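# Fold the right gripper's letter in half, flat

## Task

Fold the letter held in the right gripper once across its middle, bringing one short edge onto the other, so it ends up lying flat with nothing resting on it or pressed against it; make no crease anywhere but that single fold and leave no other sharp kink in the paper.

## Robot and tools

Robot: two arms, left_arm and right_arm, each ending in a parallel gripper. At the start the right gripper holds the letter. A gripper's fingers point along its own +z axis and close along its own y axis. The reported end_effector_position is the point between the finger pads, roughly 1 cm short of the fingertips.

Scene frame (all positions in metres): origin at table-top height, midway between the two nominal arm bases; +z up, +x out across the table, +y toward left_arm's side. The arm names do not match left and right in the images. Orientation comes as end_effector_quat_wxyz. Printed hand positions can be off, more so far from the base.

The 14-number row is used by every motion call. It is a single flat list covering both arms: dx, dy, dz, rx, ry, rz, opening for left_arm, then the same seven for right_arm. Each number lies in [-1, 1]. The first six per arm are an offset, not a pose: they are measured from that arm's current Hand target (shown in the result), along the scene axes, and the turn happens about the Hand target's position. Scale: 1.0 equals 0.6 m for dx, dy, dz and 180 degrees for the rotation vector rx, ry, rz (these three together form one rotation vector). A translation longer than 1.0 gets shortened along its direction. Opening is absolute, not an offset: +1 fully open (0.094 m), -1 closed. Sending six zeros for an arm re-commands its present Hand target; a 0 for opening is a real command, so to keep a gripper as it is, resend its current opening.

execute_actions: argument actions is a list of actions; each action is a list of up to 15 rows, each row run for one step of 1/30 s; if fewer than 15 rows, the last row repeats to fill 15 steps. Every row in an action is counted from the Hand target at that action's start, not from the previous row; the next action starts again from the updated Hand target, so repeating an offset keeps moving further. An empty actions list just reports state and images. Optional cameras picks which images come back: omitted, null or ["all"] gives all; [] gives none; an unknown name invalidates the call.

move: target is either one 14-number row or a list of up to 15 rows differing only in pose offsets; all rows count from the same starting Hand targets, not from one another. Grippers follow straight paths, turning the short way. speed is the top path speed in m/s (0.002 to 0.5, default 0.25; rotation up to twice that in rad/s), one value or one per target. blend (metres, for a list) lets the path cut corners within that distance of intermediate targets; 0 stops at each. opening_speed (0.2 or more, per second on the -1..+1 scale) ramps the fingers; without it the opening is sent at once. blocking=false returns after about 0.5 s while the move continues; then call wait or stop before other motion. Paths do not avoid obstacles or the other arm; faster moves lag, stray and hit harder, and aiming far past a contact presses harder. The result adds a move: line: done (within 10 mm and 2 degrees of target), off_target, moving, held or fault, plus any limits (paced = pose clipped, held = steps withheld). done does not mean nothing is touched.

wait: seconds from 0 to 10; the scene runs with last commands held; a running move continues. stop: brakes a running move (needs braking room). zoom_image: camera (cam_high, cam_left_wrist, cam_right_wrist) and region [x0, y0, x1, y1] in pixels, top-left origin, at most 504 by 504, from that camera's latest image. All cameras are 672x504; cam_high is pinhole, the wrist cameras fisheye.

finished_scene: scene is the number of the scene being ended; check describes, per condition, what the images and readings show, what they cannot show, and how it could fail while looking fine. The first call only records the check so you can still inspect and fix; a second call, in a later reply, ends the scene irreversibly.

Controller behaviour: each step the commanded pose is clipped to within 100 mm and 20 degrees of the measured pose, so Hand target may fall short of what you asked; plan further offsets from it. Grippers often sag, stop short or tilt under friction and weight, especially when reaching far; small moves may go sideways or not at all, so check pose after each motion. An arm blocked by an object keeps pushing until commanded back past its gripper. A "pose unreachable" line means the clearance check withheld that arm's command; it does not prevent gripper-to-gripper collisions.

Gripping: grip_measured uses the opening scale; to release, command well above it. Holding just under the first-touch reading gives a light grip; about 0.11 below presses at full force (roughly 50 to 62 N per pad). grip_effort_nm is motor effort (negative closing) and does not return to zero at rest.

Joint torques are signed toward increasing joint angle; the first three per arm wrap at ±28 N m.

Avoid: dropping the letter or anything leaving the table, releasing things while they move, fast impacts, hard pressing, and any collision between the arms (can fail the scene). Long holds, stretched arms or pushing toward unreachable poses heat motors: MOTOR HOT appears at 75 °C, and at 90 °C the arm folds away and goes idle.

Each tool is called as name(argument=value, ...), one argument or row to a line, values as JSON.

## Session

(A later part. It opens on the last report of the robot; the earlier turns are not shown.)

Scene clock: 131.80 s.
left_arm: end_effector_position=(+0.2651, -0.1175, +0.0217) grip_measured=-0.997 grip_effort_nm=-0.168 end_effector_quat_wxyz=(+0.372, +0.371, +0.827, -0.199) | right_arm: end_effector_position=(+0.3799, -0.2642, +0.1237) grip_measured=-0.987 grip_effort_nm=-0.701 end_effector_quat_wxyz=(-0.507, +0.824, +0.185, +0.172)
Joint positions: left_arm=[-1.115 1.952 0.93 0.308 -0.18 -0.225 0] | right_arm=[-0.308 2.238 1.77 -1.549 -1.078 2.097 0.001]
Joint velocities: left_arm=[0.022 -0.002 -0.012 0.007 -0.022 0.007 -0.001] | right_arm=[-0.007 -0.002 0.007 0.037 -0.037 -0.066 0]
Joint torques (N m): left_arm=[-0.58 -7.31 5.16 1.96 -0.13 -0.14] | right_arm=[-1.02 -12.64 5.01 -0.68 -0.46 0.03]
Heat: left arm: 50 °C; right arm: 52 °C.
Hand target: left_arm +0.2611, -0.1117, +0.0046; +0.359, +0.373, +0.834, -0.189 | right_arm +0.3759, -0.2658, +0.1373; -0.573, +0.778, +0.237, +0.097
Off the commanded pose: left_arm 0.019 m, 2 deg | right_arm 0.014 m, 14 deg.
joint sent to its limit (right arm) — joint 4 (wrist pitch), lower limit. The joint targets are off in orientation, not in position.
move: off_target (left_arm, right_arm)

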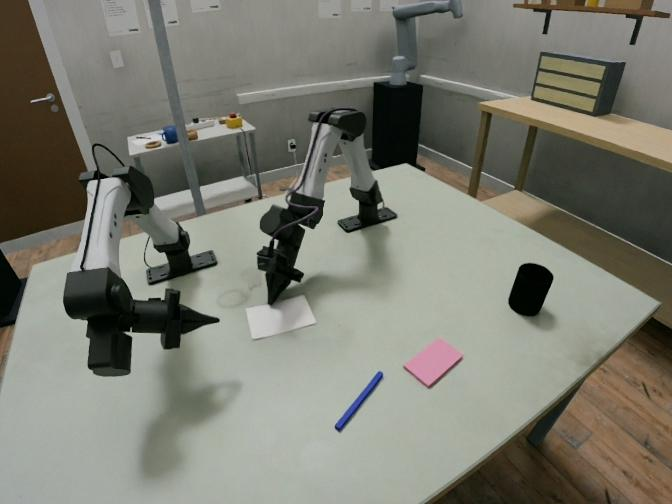

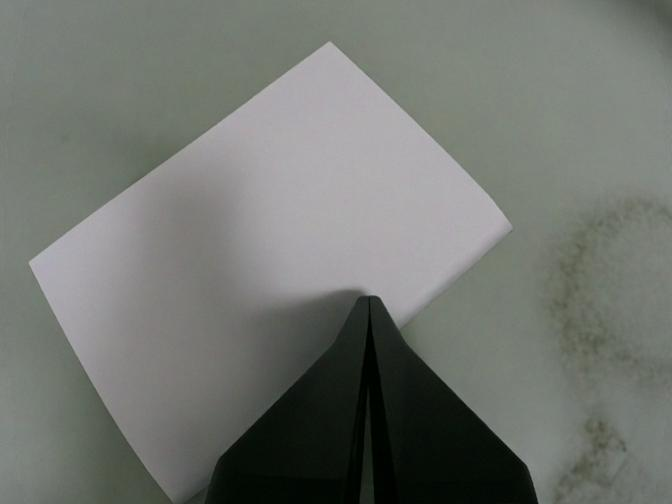

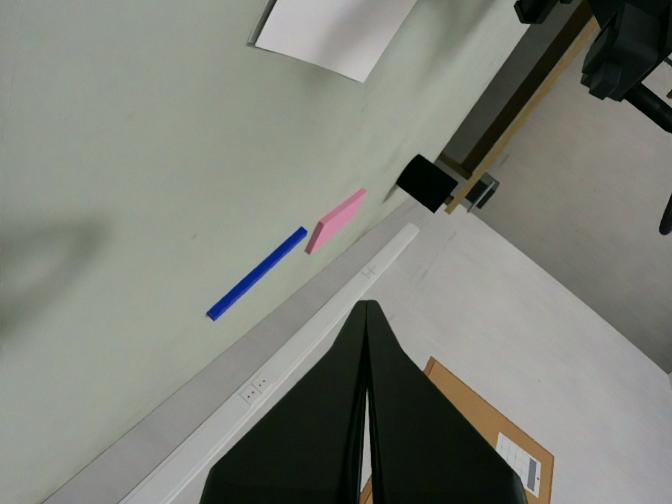

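move(
  target=[
    [0,0,0.117,0,0,0,-1,0,0,0,0,0,0,-1],
    [-0.008,-0.06,0.117,0,0,0,-1,0,0,0,0,0,0,-1],
    [-0.008,-0.06,0,0,0,0,-1,0,0,0,0,0,0,-1],
  ],
  speed=[0.15,0.1,0.08],
)

zoom_image(
  camera="cam_high",
  region=[225, 260, 365, 370],
)

Scene clock: 134.57 s.
left_arm: end_effector_position=(+0.2600, -0.1530, +0.0227) grip_measured=-0.997 grip_effort_nm=-0.168 end_effector_quat_wxyz=(+0.371, +0.370, +0.828, -0.200) | right_arm: end_effector_position=(+0.3799, -0.2642, +0.1237) grip_measured=-0.987 grip_effort_nm=-0.701 end_effector_quat_wxyz=(-0.507, +0.824, +0.185, +0.172)
Joint positions: left_arm=[-1.165 2.039 1.077 0.24 -0.216 -0.26 0] | right_arm=[-0.308 2.238 1.77 -1.549 -1.078 2.097 0.001]
Joint velocities: left_arm=[-0.017 -0.022 -0.002 0.022 -0.066 -0.066 0] | right_arm=[-0.007 -0.017 0.022 0.007 -0.066 -0.051 -0.001]
Joint torques (N m): left_arm=[-0.55 -8.14 5.52 1.95 -0.14 -0.14] | right_arm=[-1.03 -12.83 4.85 -0.67 -0.41 0.05]
Heat: left arm: 50 °C; right arm: 52 °C.
Hand target: left_arm +0.2566, -0.1478, +0.0048; +0.359, +0.373, +0.834, -0.189 | right_arm +0.3759, -0.2658, +0.1373; -0.573, +0.778, +0.237, +0.097
Off the commanded pose: left_arm 0.019 m, 2 deg | right_arm 0.014 m, 14 deg.
joint sent to its limit (right arm) — joint 4 (wrist pitch), lower limit. The joint targets are off in orientation, not in position.
move: off_target (left_arm, right_arm)

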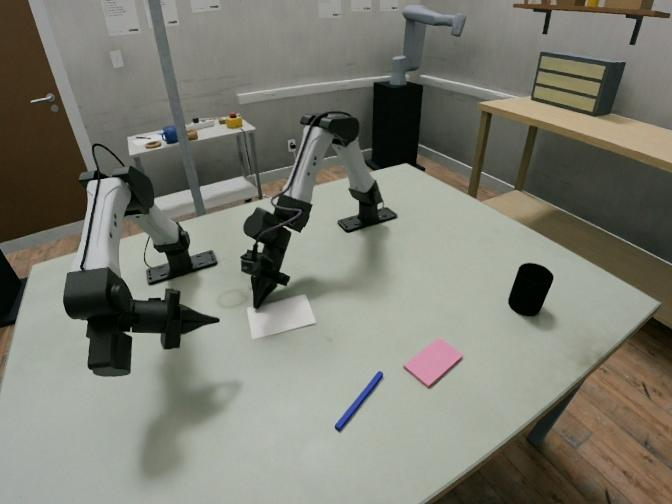

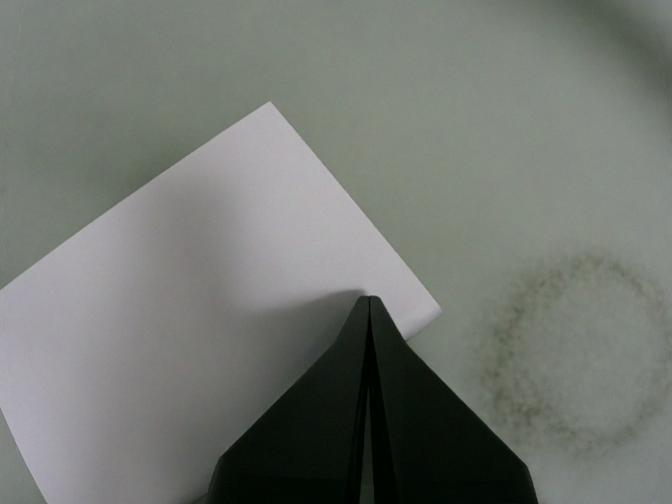

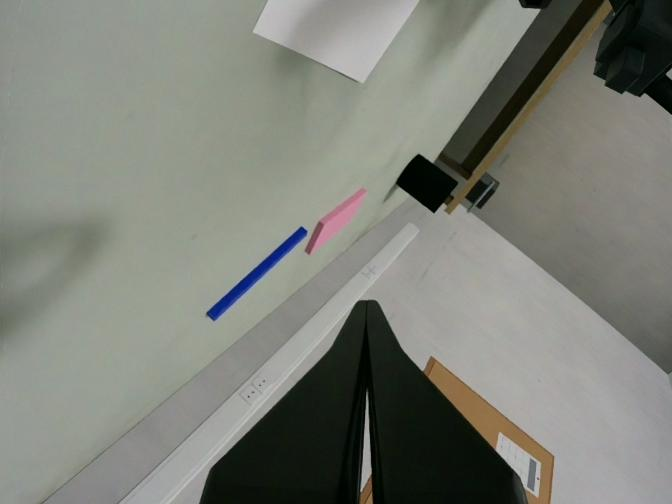

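Scaled by 3.600.

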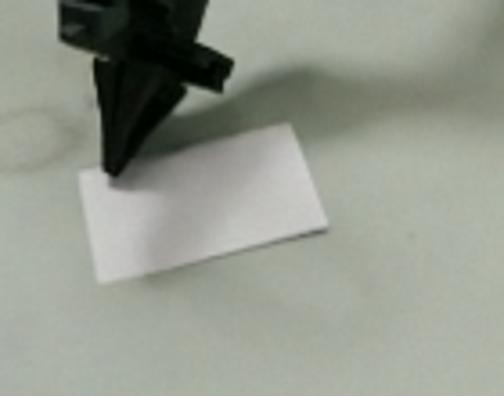

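move(
  target=[
    [0,0,0.117,0,0,0,-1,0,0,0,0,0,0,-1],
    [0.013,0.137,0.117,0,0,0,-1,0,0,0,0,0,0,-1],
    [0.013,0.137,0,0,0,0,-1,0,0,0,0,0,0,-1],
  ],
  speed=[0.15,0.12,0.08],
)

zoom_image(
  camera="cam_high",
  region=[225, 260, 365, 370],
)

Scene clock: 137.43 s.
left_arm: end_effector_position=(+0.2667, -0.0718, +0.0202) grip_measured=-0.997 grip_effort_nm=-0.173 end_effector_quat_wxyz=(+0.374, +0.366, +0.829, -0.200) | right_arm: end_effector_position=(+0.3799, -0.2642, +0.1237) grip_measured=-0.987 grip_effort_nm=-0.696 end_effector_quat_wxyz=(-0.507, +0.824, +0.185, +0.172)
Joint positions: left_arm=[-1.054 1.839 0.747 0.388 -0.139 -0.193 0] | right_arm=[-0.308 2.238 1.77 -1.549 -1.078 2.097 0.001]
Joint velocities: left_arm=[-0.022 0.002 0.002 -0.007 -0.051 0.037 0] | right_arm=[0.002 0.002 -0.012 -0.066 -0.022 -0.037 -0.001]
Joint torques (N m): left_arm=[0.05 -6.12 5.11 1.92 -0.02 0.03] | right_arm=[-1.06 -12.67 4.72 -0.69 -0.41 0]
Heat: left arm: 49 °C; right arm: 53 °C.
Hand target: left_arm +0.2640, -0.0654, +0.0044; +0.359, +0.373, +0.834, -0.189 | right_arm +0.3759, -0.2658, +0.1373; -0.573, +0.778, +0.237, +0.097
Off the commanded pose: left_arm 0.017 m, 2 deg | right_arm 0.014 m, 14 deg.
joint sent to its limit (right arm) — joint 4 (wrist pitch), lower limit. The joint targets are off in orientation, not in position.
move: off_target (left_arm, right_arm)

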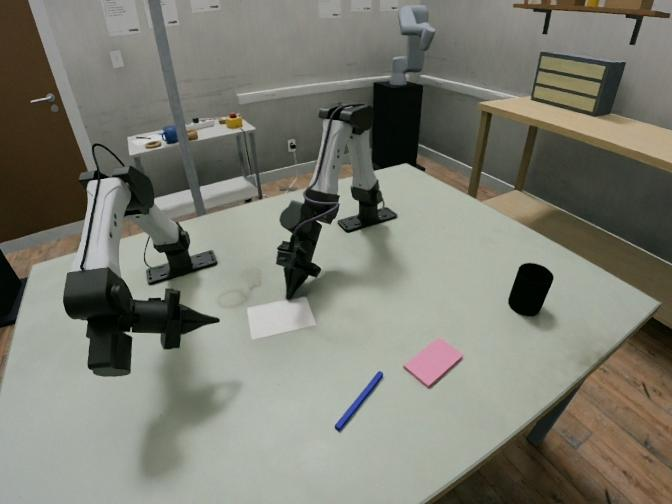

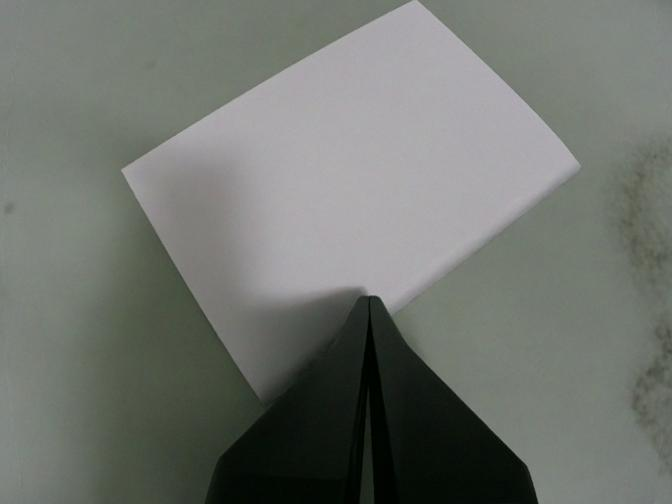

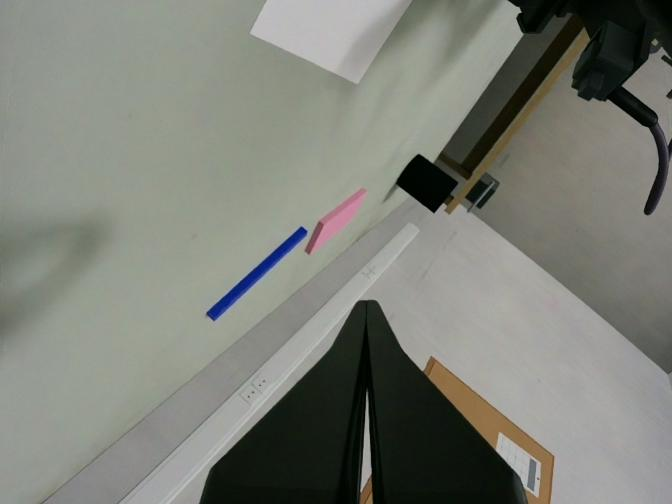

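Scaled by 3.600.

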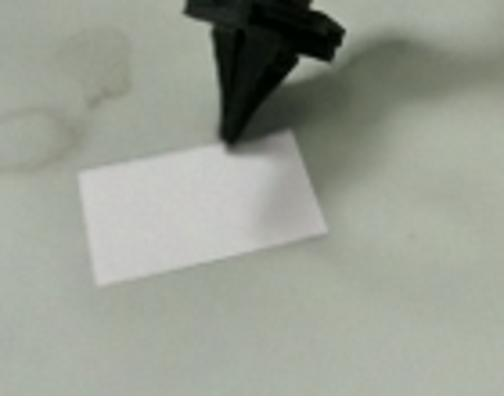

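move(
  target=[
    [0,0,0.117,0,0,0,-1,0,0,0,0,0,0,-1],
    [0.0,0.09,0.2,0,0,0,-1,0,-0.04,0.05,0,0,0,-1],
  ],
  speed=[0.15,0.15],
)

zoom_image(
  camera="cam_high",
  region=[225, 260, 365, 370],
)

zoom_image(
  camera="cam_left_wrist",
  region=[168, 0, 672, 300],
)

zoom_image(
  camera="cam_right_wrist",
  region=[150, 0, 450, 200],
)

Scene clock: 139.80 s.
left_arm: end_effector_position=(+0.2676, -0.0179, +0.1241) grip_measured=-0.997 grip_effort_nm=-0.183 end_effector_quat_wxyz=(+0.363, +0.370, +0.833, -0.191) | right_arm: end_effector_position=(+0.3799, -0.2907, +0.1548) grip_measured=-0.987 grip_effort_nm=-0.691 end_effector_quat_wxyz=(-0.485, +0.827, +0.174, +0.223)
Joint positions: left_arm=[-0.959 1.41 0.818 -0.136 -0.069 -0.126 0] | right_arm=[-0.38 2.154 1.77 -1.549 -1.093 2.1 0.001]
Joint velocities: left_arm=[0.022 -0.017 -0.007 0.022 -0.037 -0.022 0] | right_arm=[-0.007 -0.002 -0.012 -0.022 0.022 0.007 0.001]
Joint torques (N m): left_arm=[0.17 -7.39 6.63 1.77 0 0.03] | right_arm=[-0.58 -12.03 5.49 -0.49 -0.39 0.03]
Heat: left arm: 49 °C; right arm: 54 °C.
Hand target: left_arm +0.2649, -0.0120, +0.1224; +0.359, +0.373, +0.834, -0.188 | right_arm +0.3760, -0.2899, +0.1675; -0.574, +0.778, +0.237, +0.097
Off the commanded pose: left_arm 0.007 m, 1 deg | right_arm 0.013 m, 20 deg.
joint sent to its limit (right arm) — joint 4 (wrist pitch), lower limit; joint 6 (wrist roll), upper limit. The joint targets are off in orientation, not in position.
move: off_target (right_arm)

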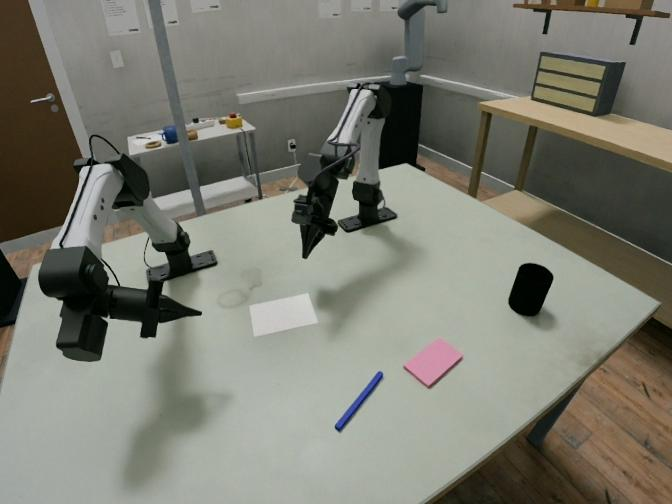

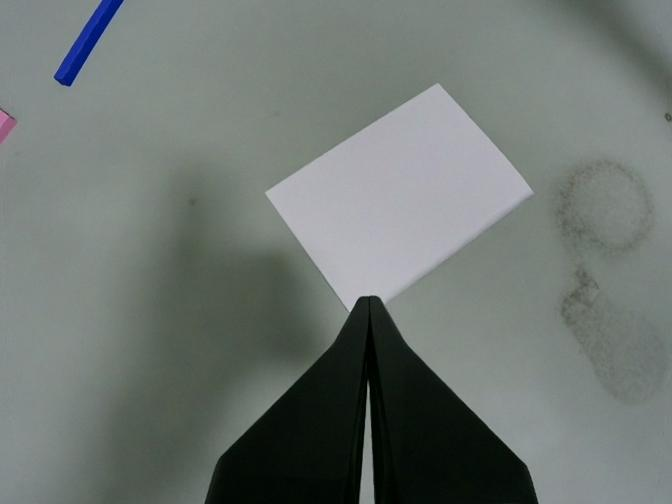

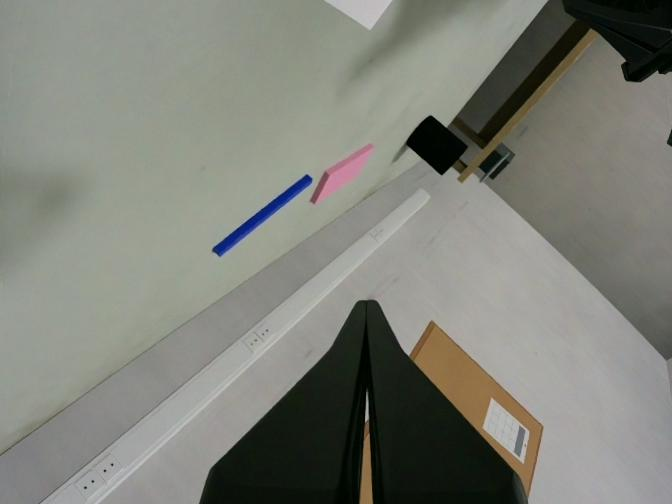

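Scaled by 3.600.

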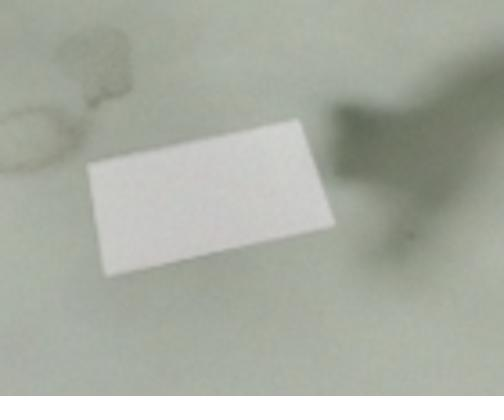

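Scaled by 1.000.

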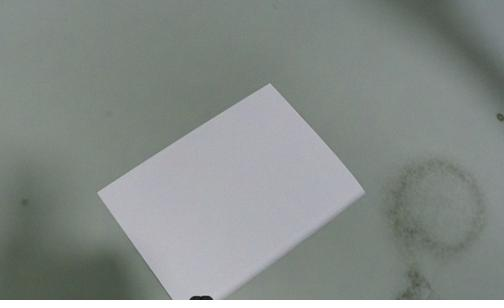

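Scaled by 1.680 from the camera's 672x504 image, which has a finer 960x720 frame.

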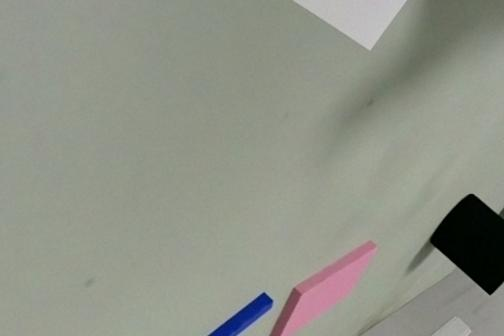

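zoom_image(
  camera="cam_left_wrist",
  region=[360, 60, 560, 320],
)

zoom_image(
  camera="cam_left_wrist",
  region=[240, 60, 440, 320],
)

zoom_image(
  camera="cam_high",
  region=[242, 285, 325, 345],
)

Scaled by 1.938 from the camera's 672x504 image, which has a finer 960x720 frame.

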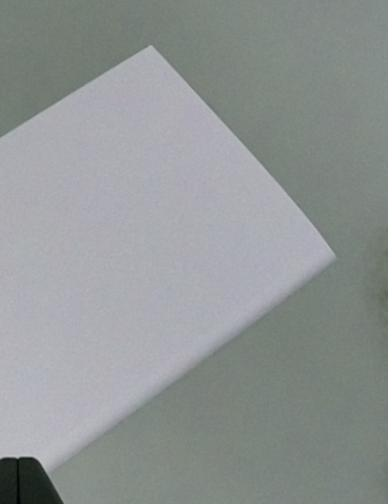

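Scaled by 1.938 from the camera's 672x504 image, which has a finer 960x720 frame.

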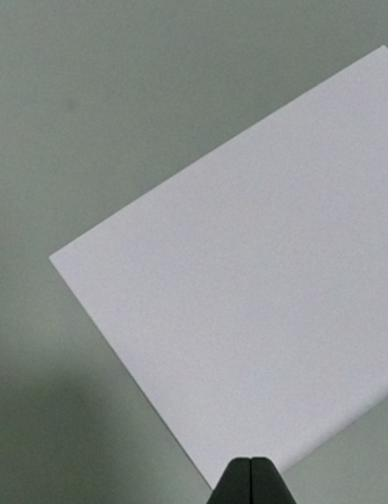

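Scaled by 6.072.

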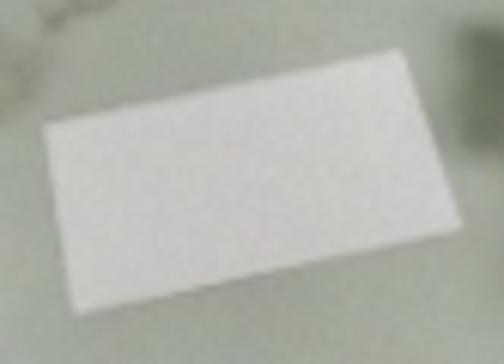

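move(
  target=[
    [-0.0082,-0.0528,-0.104,0,0,0,-1,0,0,0,0,0,0,-1],
    [-0.0082,-0.0528,-0.206,0,0,0,-1,0,0,0,0,0,0,-1],
    [-0.0082,-0.0528,-0.104,0,0,0,-1,0,0,0,0,0,0,-1],
    [-0.0153,-0.1112,-0.104,0,0,0,-1,0,0,0,0,0,0,-1],
    [-0.0153,-0.1112,-0.206,0,0,0,-1,0,0,0,0,0,0,-1],
  ],
  speed=[0.15,0.08,0.15,0.1,0.08],
)

zoom_image(
  camera="cam_high",
  region=[225, 260, 365, 370],
)

Scene clock: 143.97 s.
left_arm: end_effector_position=(+0.2602, -0.0854, +0.0202) grip_measured=-0.997 grip_effort_nm=-0.164 end_effector_quat_wxyz=(+0.378, +0.368, +0.825, -0.202) | right_arm: end_effector_position=(+0.3800, -0.2906, +0.1549) grip_measured=-0.987 grip_effort_nm=-0.701 end_effector_quat_wxyz=(-0.485, +0.827, +0.173, +0.223)
Joint positions: left_arm=[-1.09 1.868 0.778 0.393 -0.164 -0.208 0] | right_arm=[-0.38 2.154 1.77 -1.549 -1.094 2.101 0.001]
Joint velocities: left_arm=[0.012 0.002 -0.022 -0.051 -0.007 0.037 -0.001] | right_arm=[-0.017 0.002 -0.007 0.037 -0.022 -0.007 -0.001]
Joint torques (N m): left_arm=[-0.66 -6.13 5.03 1.87 -0.11 -0.14] | right_arm=[-0.5 -12.01 5.63 -0.53 -0.45 0.05]
Heat: left arm: 49 °C; right arm: 54 °C.
Hand target: left_arm +0.2547, -0.0783, +0.0010; +0.359, +0.373, +0.834, -0.189 | right_arm +0.3759, -0.2899, +0.1675; -0.574, +0.778, +0.237, +0.097
Off the commanded pose: left_arm 0.023 m, 3 deg | right_arm 0.013 m, 20 deg.
joint sent to its limit (right arm) — joint 4 (wrist pitch), lower limit; joint 6 (wrist roll), upper limit. The joint targets are off in orientation, not in position.
move: off_target (left_arm, right_arm)

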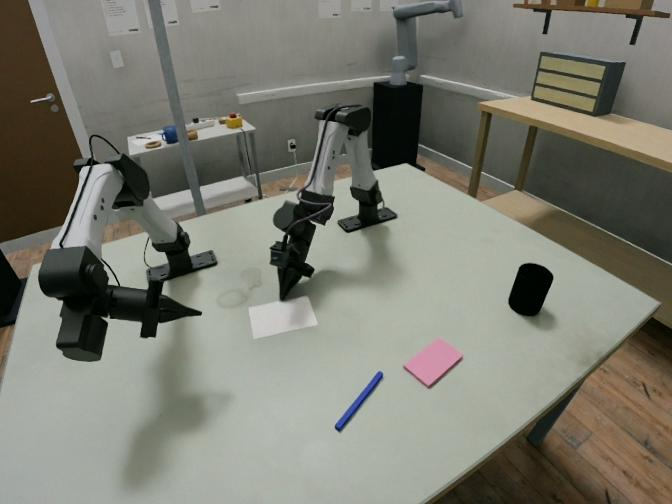

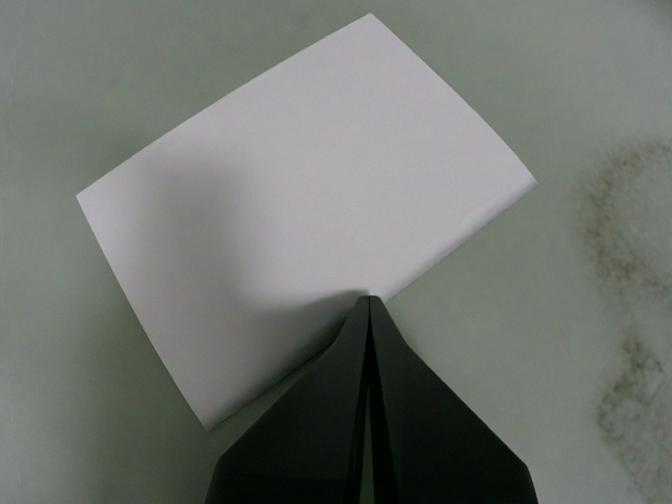

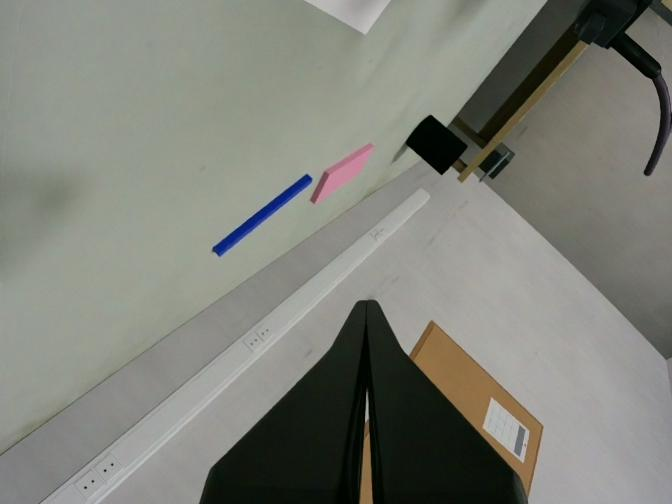

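Scaled by 3.600.

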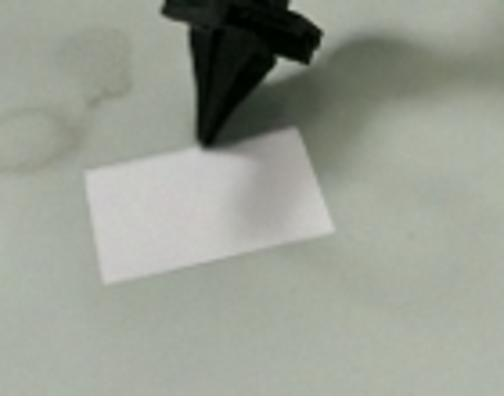

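move(
  target=[
    [0,0,0.11,0,0,0,-1,0,0,0,0,0,0,-1],
    [-0.005,-0.0583,0.11,0,0,0,-1,0,0,0,0,0,0,-1],
    [-0.005,-0.0583,0.0,0,0,0,-1,0,0,0,0,0,0,-1],
    [-0.005,-0.0583,0.11,0,0,0,-1,0,0,0,0,0,0,-1],
    [-0.0115,-0.1083,0.11,0,0,0,-1,0,0,0,0,0,0,-1],
    [-0.0115,-0.1083,0.0,0,0,0,-1,0,0,0,0,0,0,-1],
  ],
  speed=[0.15,0.1,0.08,0.15,0.1,0.08],
)

zoom_image(
  camera="cam_high",
  region=[225, 260, 365, 370],
)

Scene clock: 148.23 s.
left_arm: end_effector_position=(+0.2522, -0.1500, +0.0220) grip_measured=-0.997 grip_effort_nm=-0.173 end_effector_quat_wxyz=(+0.374, +0.368, +0.826, -0.203) | right_arm: end_effector_position=(+0.3800, -0.2906, +0.1549) grip_measured=-0.987 grip_effort_nm=-0.691 end_effector_quat_wxyz=(-0.486, +0.827, +0.173, +0.223)
Joint positions: left_arm=[-1.181 2.025 1.041 0.271 -0.229 -0.272 0] | right_arm=[-0.38 2.154 1.77 -1.549 -1.095 2.101 0.001]
Joint velocities: left_arm=[0.002 0.007 0.002 0.037 -0.066 -0.007 0] | right_arm=[-0.007 -0.002 -0.002 -0.037 0.051 0.037 0]
Joint torques (N m): left_arm=[-0.47 -7.73 5.42 1.9 -0.12 -0.15] | right_arm=[-0.69 -11.99 5.41 -0.56 -0.43 0.03]
Heat: left arm: 49 °C; right arm: 54 °C.
Hand target: left_arm +0.2482, -0.1435, +0.0015; +0.359, +0.373, +0.834, -0.189 | right_arm +0.3759, -0.2899, +0.1675; -0.574, +0.778, +0.237, +0.097
Off the commanded pose: left_arm 0.022 m, 3 deg | right_arm 0.013 m, 20 deg.
joint sent to its limit (right arm) — joint 4 (wrist pitch), lower limit; joint 6 (wrist roll), upper limit. The joint targets are off in orientation, not in position.
move: off_target (left_arm, right_arm)

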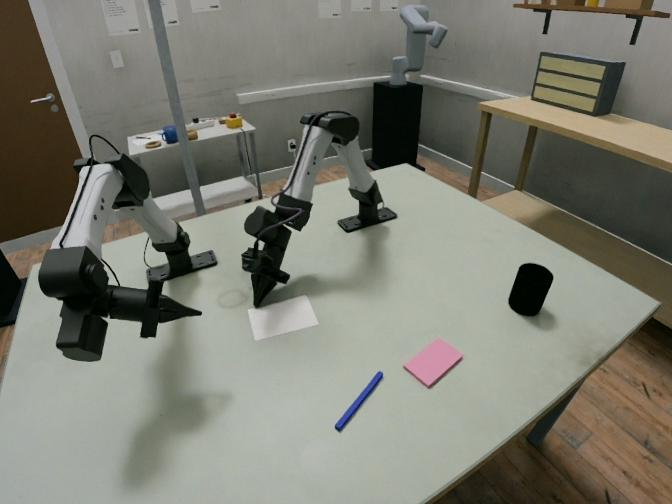

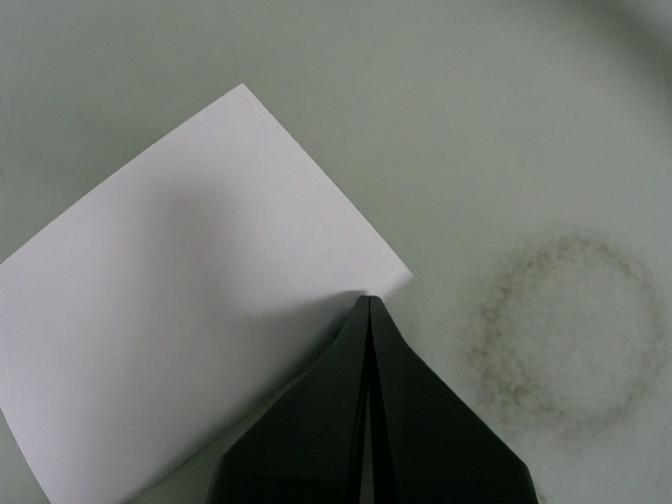

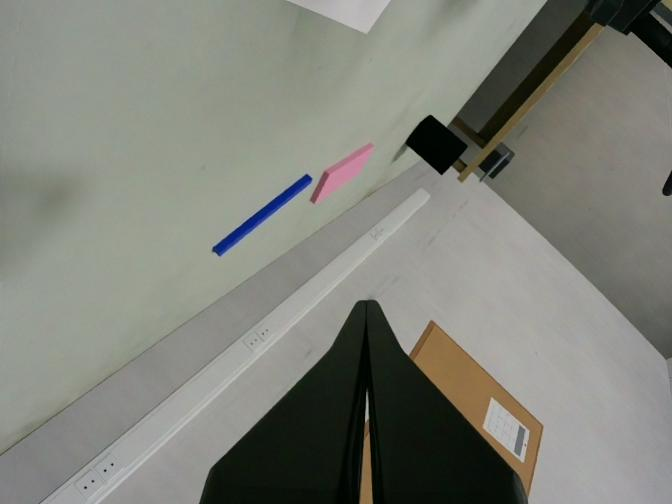

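Scaled by 3.600.

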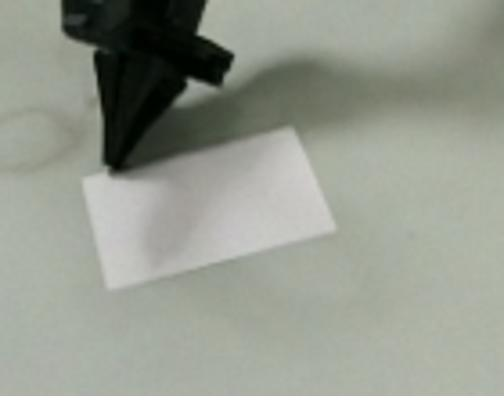

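move(
  target=[
    [0,0,0.11,0,0,0,-1,0,0,0,0,0,0,-1],
    [-0.001,-0.033,0.11,0,0,0,-1,0,0,0,0,0,0,-1],
    [-0.001,-0.033,0.0,0,0,0,-1,0,0,0,0,0,0,-1],
    [-0.001,-0.033,0.12,0,0,0,-1,0,0,0,0,0,0,-1],
    [0.0,0.2,0.2,0,0,0,-1,0,0,0,0,0,0,-1],
  ],
  speed=[0.15,0.1,0.08,0.15,0.15],
)

zoom_image(
  camera="cam_high",
  region=[225, 260, 365, 370],
)

zoom_image(
  camera="cam_left_wrist",
  region=[200, 50, 550, 320],
)

Scene clock: 152.30 s.
left_arm: end_effector_position=(+0.2513, -0.0297, +0.1196) grip_measured=-0.997 grip_effort_nm=-0.178 end_effector_quat_wxyz=(+0.362, +0.370, +0.834, -0.190) | right_arm: end_effector_position=(+0.3800, -0.2906, +0.1549) grip_measured=-0.987 grip_effort_nm=-0.691 end_effector_quat_wxyz=(-0.486, +0.827, +0.173, +0.223)
Joint positions: left_arm=[-1.033 1.425 0.815 -0.125 -0.124 -0.178 0] | right_arm=[-0.38 2.154 1.77 -1.549 -1.095 2.101 0.001]
Joint velocities: left_arm=[0.007 0.012 -0.017 -0.037 0.022 -0.051 0.001] | right_arm=[0.012 0.022 -0.002 -0.007 0.051 0.037 -0.001]
Joint torques (N m): left_arm=[0.1 -7.76 6.63 1.74 -0.04 0.05] | right_arm=[-0.64 -11.97 5.53 -0.52 -0.43 0.02]
Heat: left arm: 50 °C; right arm: 54 °C.
Hand target: left_arm +0.2488, -0.0238, +0.1193; +0.359, +0.373, +0.834, -0.189 | right_arm +0.3759, -0.2899, +0.1675; -0.574, +0.778, +0.237, +0.097
Off the commanded pose: left_arm 0.007 m, 1 deg | right_arm 0.013 m, 20 deg.
joint sent to its limit (right arm) — joint 4 (wrist pitch), lower limit; joint 6 (wrist roll), upper limit. The joint targets are off in orientation, not in position.
move: off_target (right_arm)

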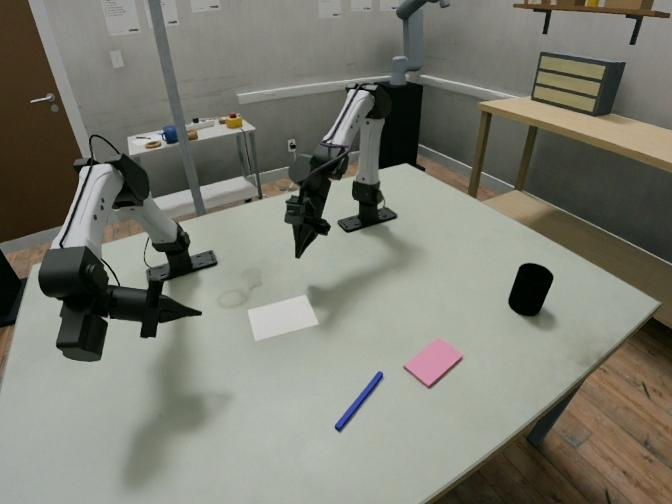

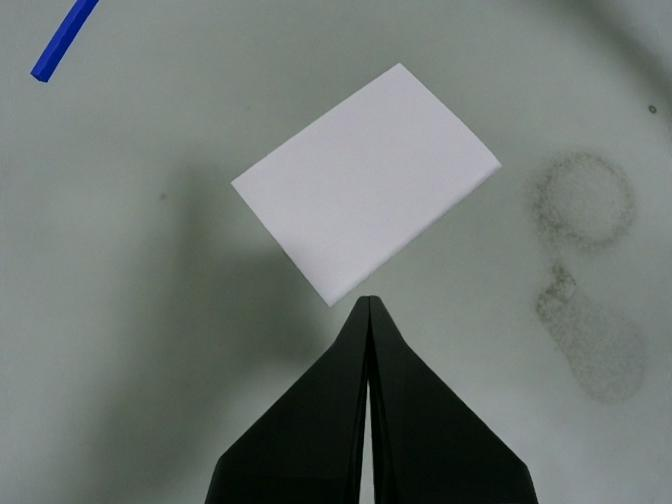

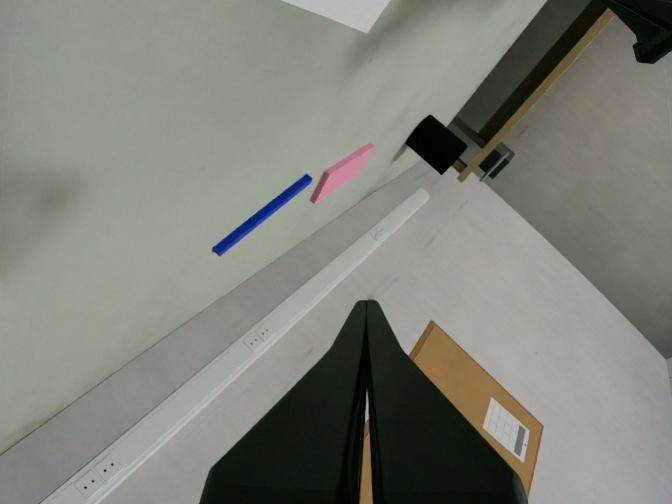

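Scaled by 3.600.

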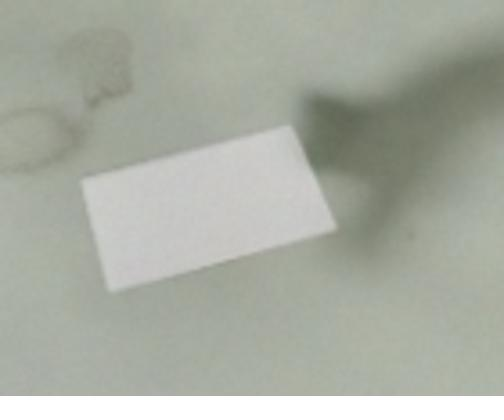

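Scaled by 1.440 from the camera's 672x504 image, which has a finer 960x720 frame.

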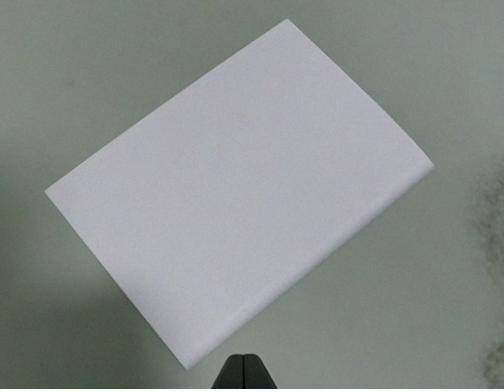

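move(
  target=[0,0,0,0,0,0,-1,-0.093,0.03,-0.17,0.041,-0.331,0.064,-1],
  speed=0.4,
)

zoom_image(
  camera="cam_right_wrist",
  region=[200, 0, 600, 250],
)

Scene clock: 154.93 s.
left_arm: end_effector_position=(+0.2511, -0.0297, +0.1195) grip_measured=-0.997 grip_effort_nm=-0.173 end_effector_quat_wxyz=(+0.362, +0.370, +0.834, -0.190) | right_arm: end_effector_position=(+0.3279, -0.2717, +0.0909) grip_measured=-0.987 grip_effort_nm=-0.681 end_effector_quat_wxyz=(-0.398, +0.604, +0.533, +0.438)
Joint positions: left_arm=[-1.033 1.425 0.815 -0.126 -0.123 -0.177 0] | right_arm=[-0.401 2.249 1.494 -1.597 -1.136 0.755 0.001]
Joint velocities: left_arm=[-0.017 -0.012 -0.007 -0.022 0.022 -0.007 0] | right_arm=[-0.012 -0.002 -0.017 0.051 0.007 0.022 -0.001]
Joint torques (N m): left_arm=[0.12 -7.76 6.67 1.73 -0.02 0.02] | right_arm=[-0.42 -4.56 2.77 -0.62 0.04 -0.71]
Heat: left arm: 50 °C; right arm: 53 °C.
Hand target: left_arm +0.2488, -0.0238, +0.1193; +0.359, +0.373, +0.834, -0.189 | right_arm +0.3200, -0.2723, +0.0651; -0.433, +0.564, +0.557, +0.428
Off the commanded pose: left_arm 0.006 m, 0 deg | right_arm 0.027 m, 7 deg.
joint read past its limit (right arm) — joint 4 (wrist pitch), lower limit.
joint sent to its limit (right arm) — joint 4 (wrist pitch), lower limit. The joint targets are off in orientation, not in position.
move: off_target (right_arm)

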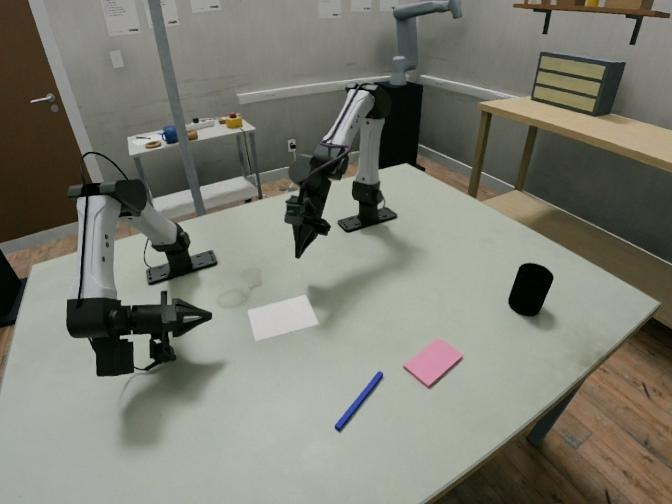

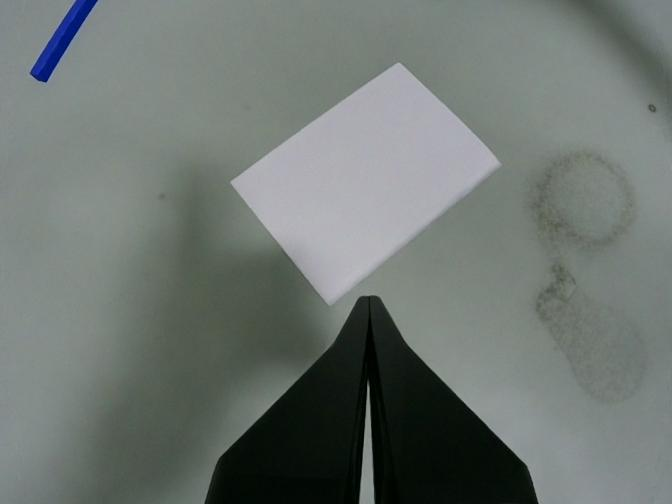

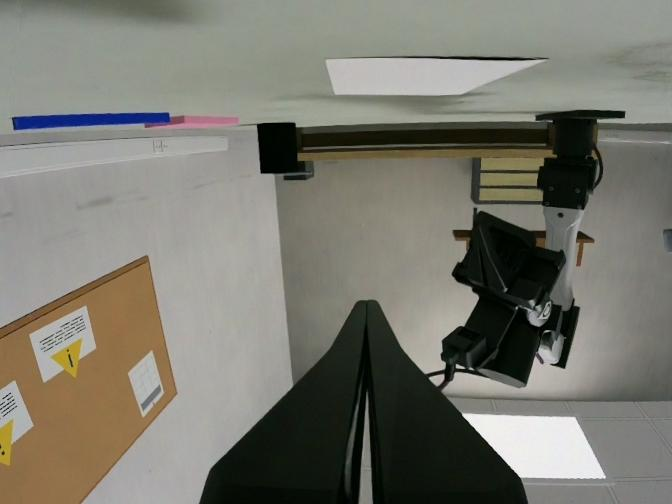

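Scaled by 1.260 from the camera's 672x504 image, which has a finer 960x720 frame.

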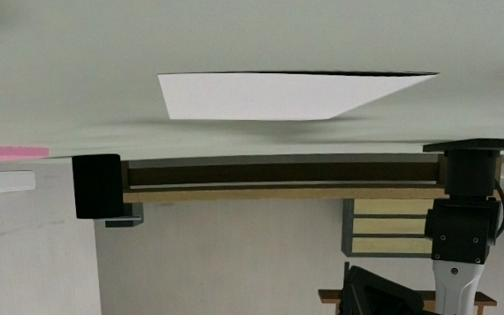

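zoom_image(
  camera="cam_right_wrist",
  region=[310, 40, 570, 110],
)

Scaled by 1.938 from the camera's 672x504 image, which has a finer 960x720 frame.

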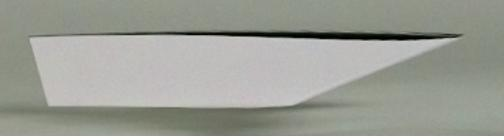

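finished_scene(
  scene=1,
  check="cam_high and left wrist show the letter as a clean half-size rectangle with short edges coinciding; right wrist side view shows the two layers lying flat with ~1-2 mm gap, the fold at its -x edge. No other crease visible. Both grippers are clear (left at z 0.12 on +y side, right at y -0.27, z 0.09), nothing on or against the paper. Pen, pad and cup untouched. Possible misses: small mm offset of edges that can't be seen; slight residual opening at the fold.",
)

This call ended nothing. Check each condition that your pictures could not show: look closer or test it, and mend what is not met. Then call finished_scene again.

finished_scene(
  scene=1,
  check="Re-examined: the left wrist view from above shows no lower-layer edge peeking out on any side (short edges coincide, sides flush); side view from right wrist shows layers flat, ~1-2 mm; no extra creases; both arms clear of the paper; nothing fallen.",
)

The scene is finished: the task was done.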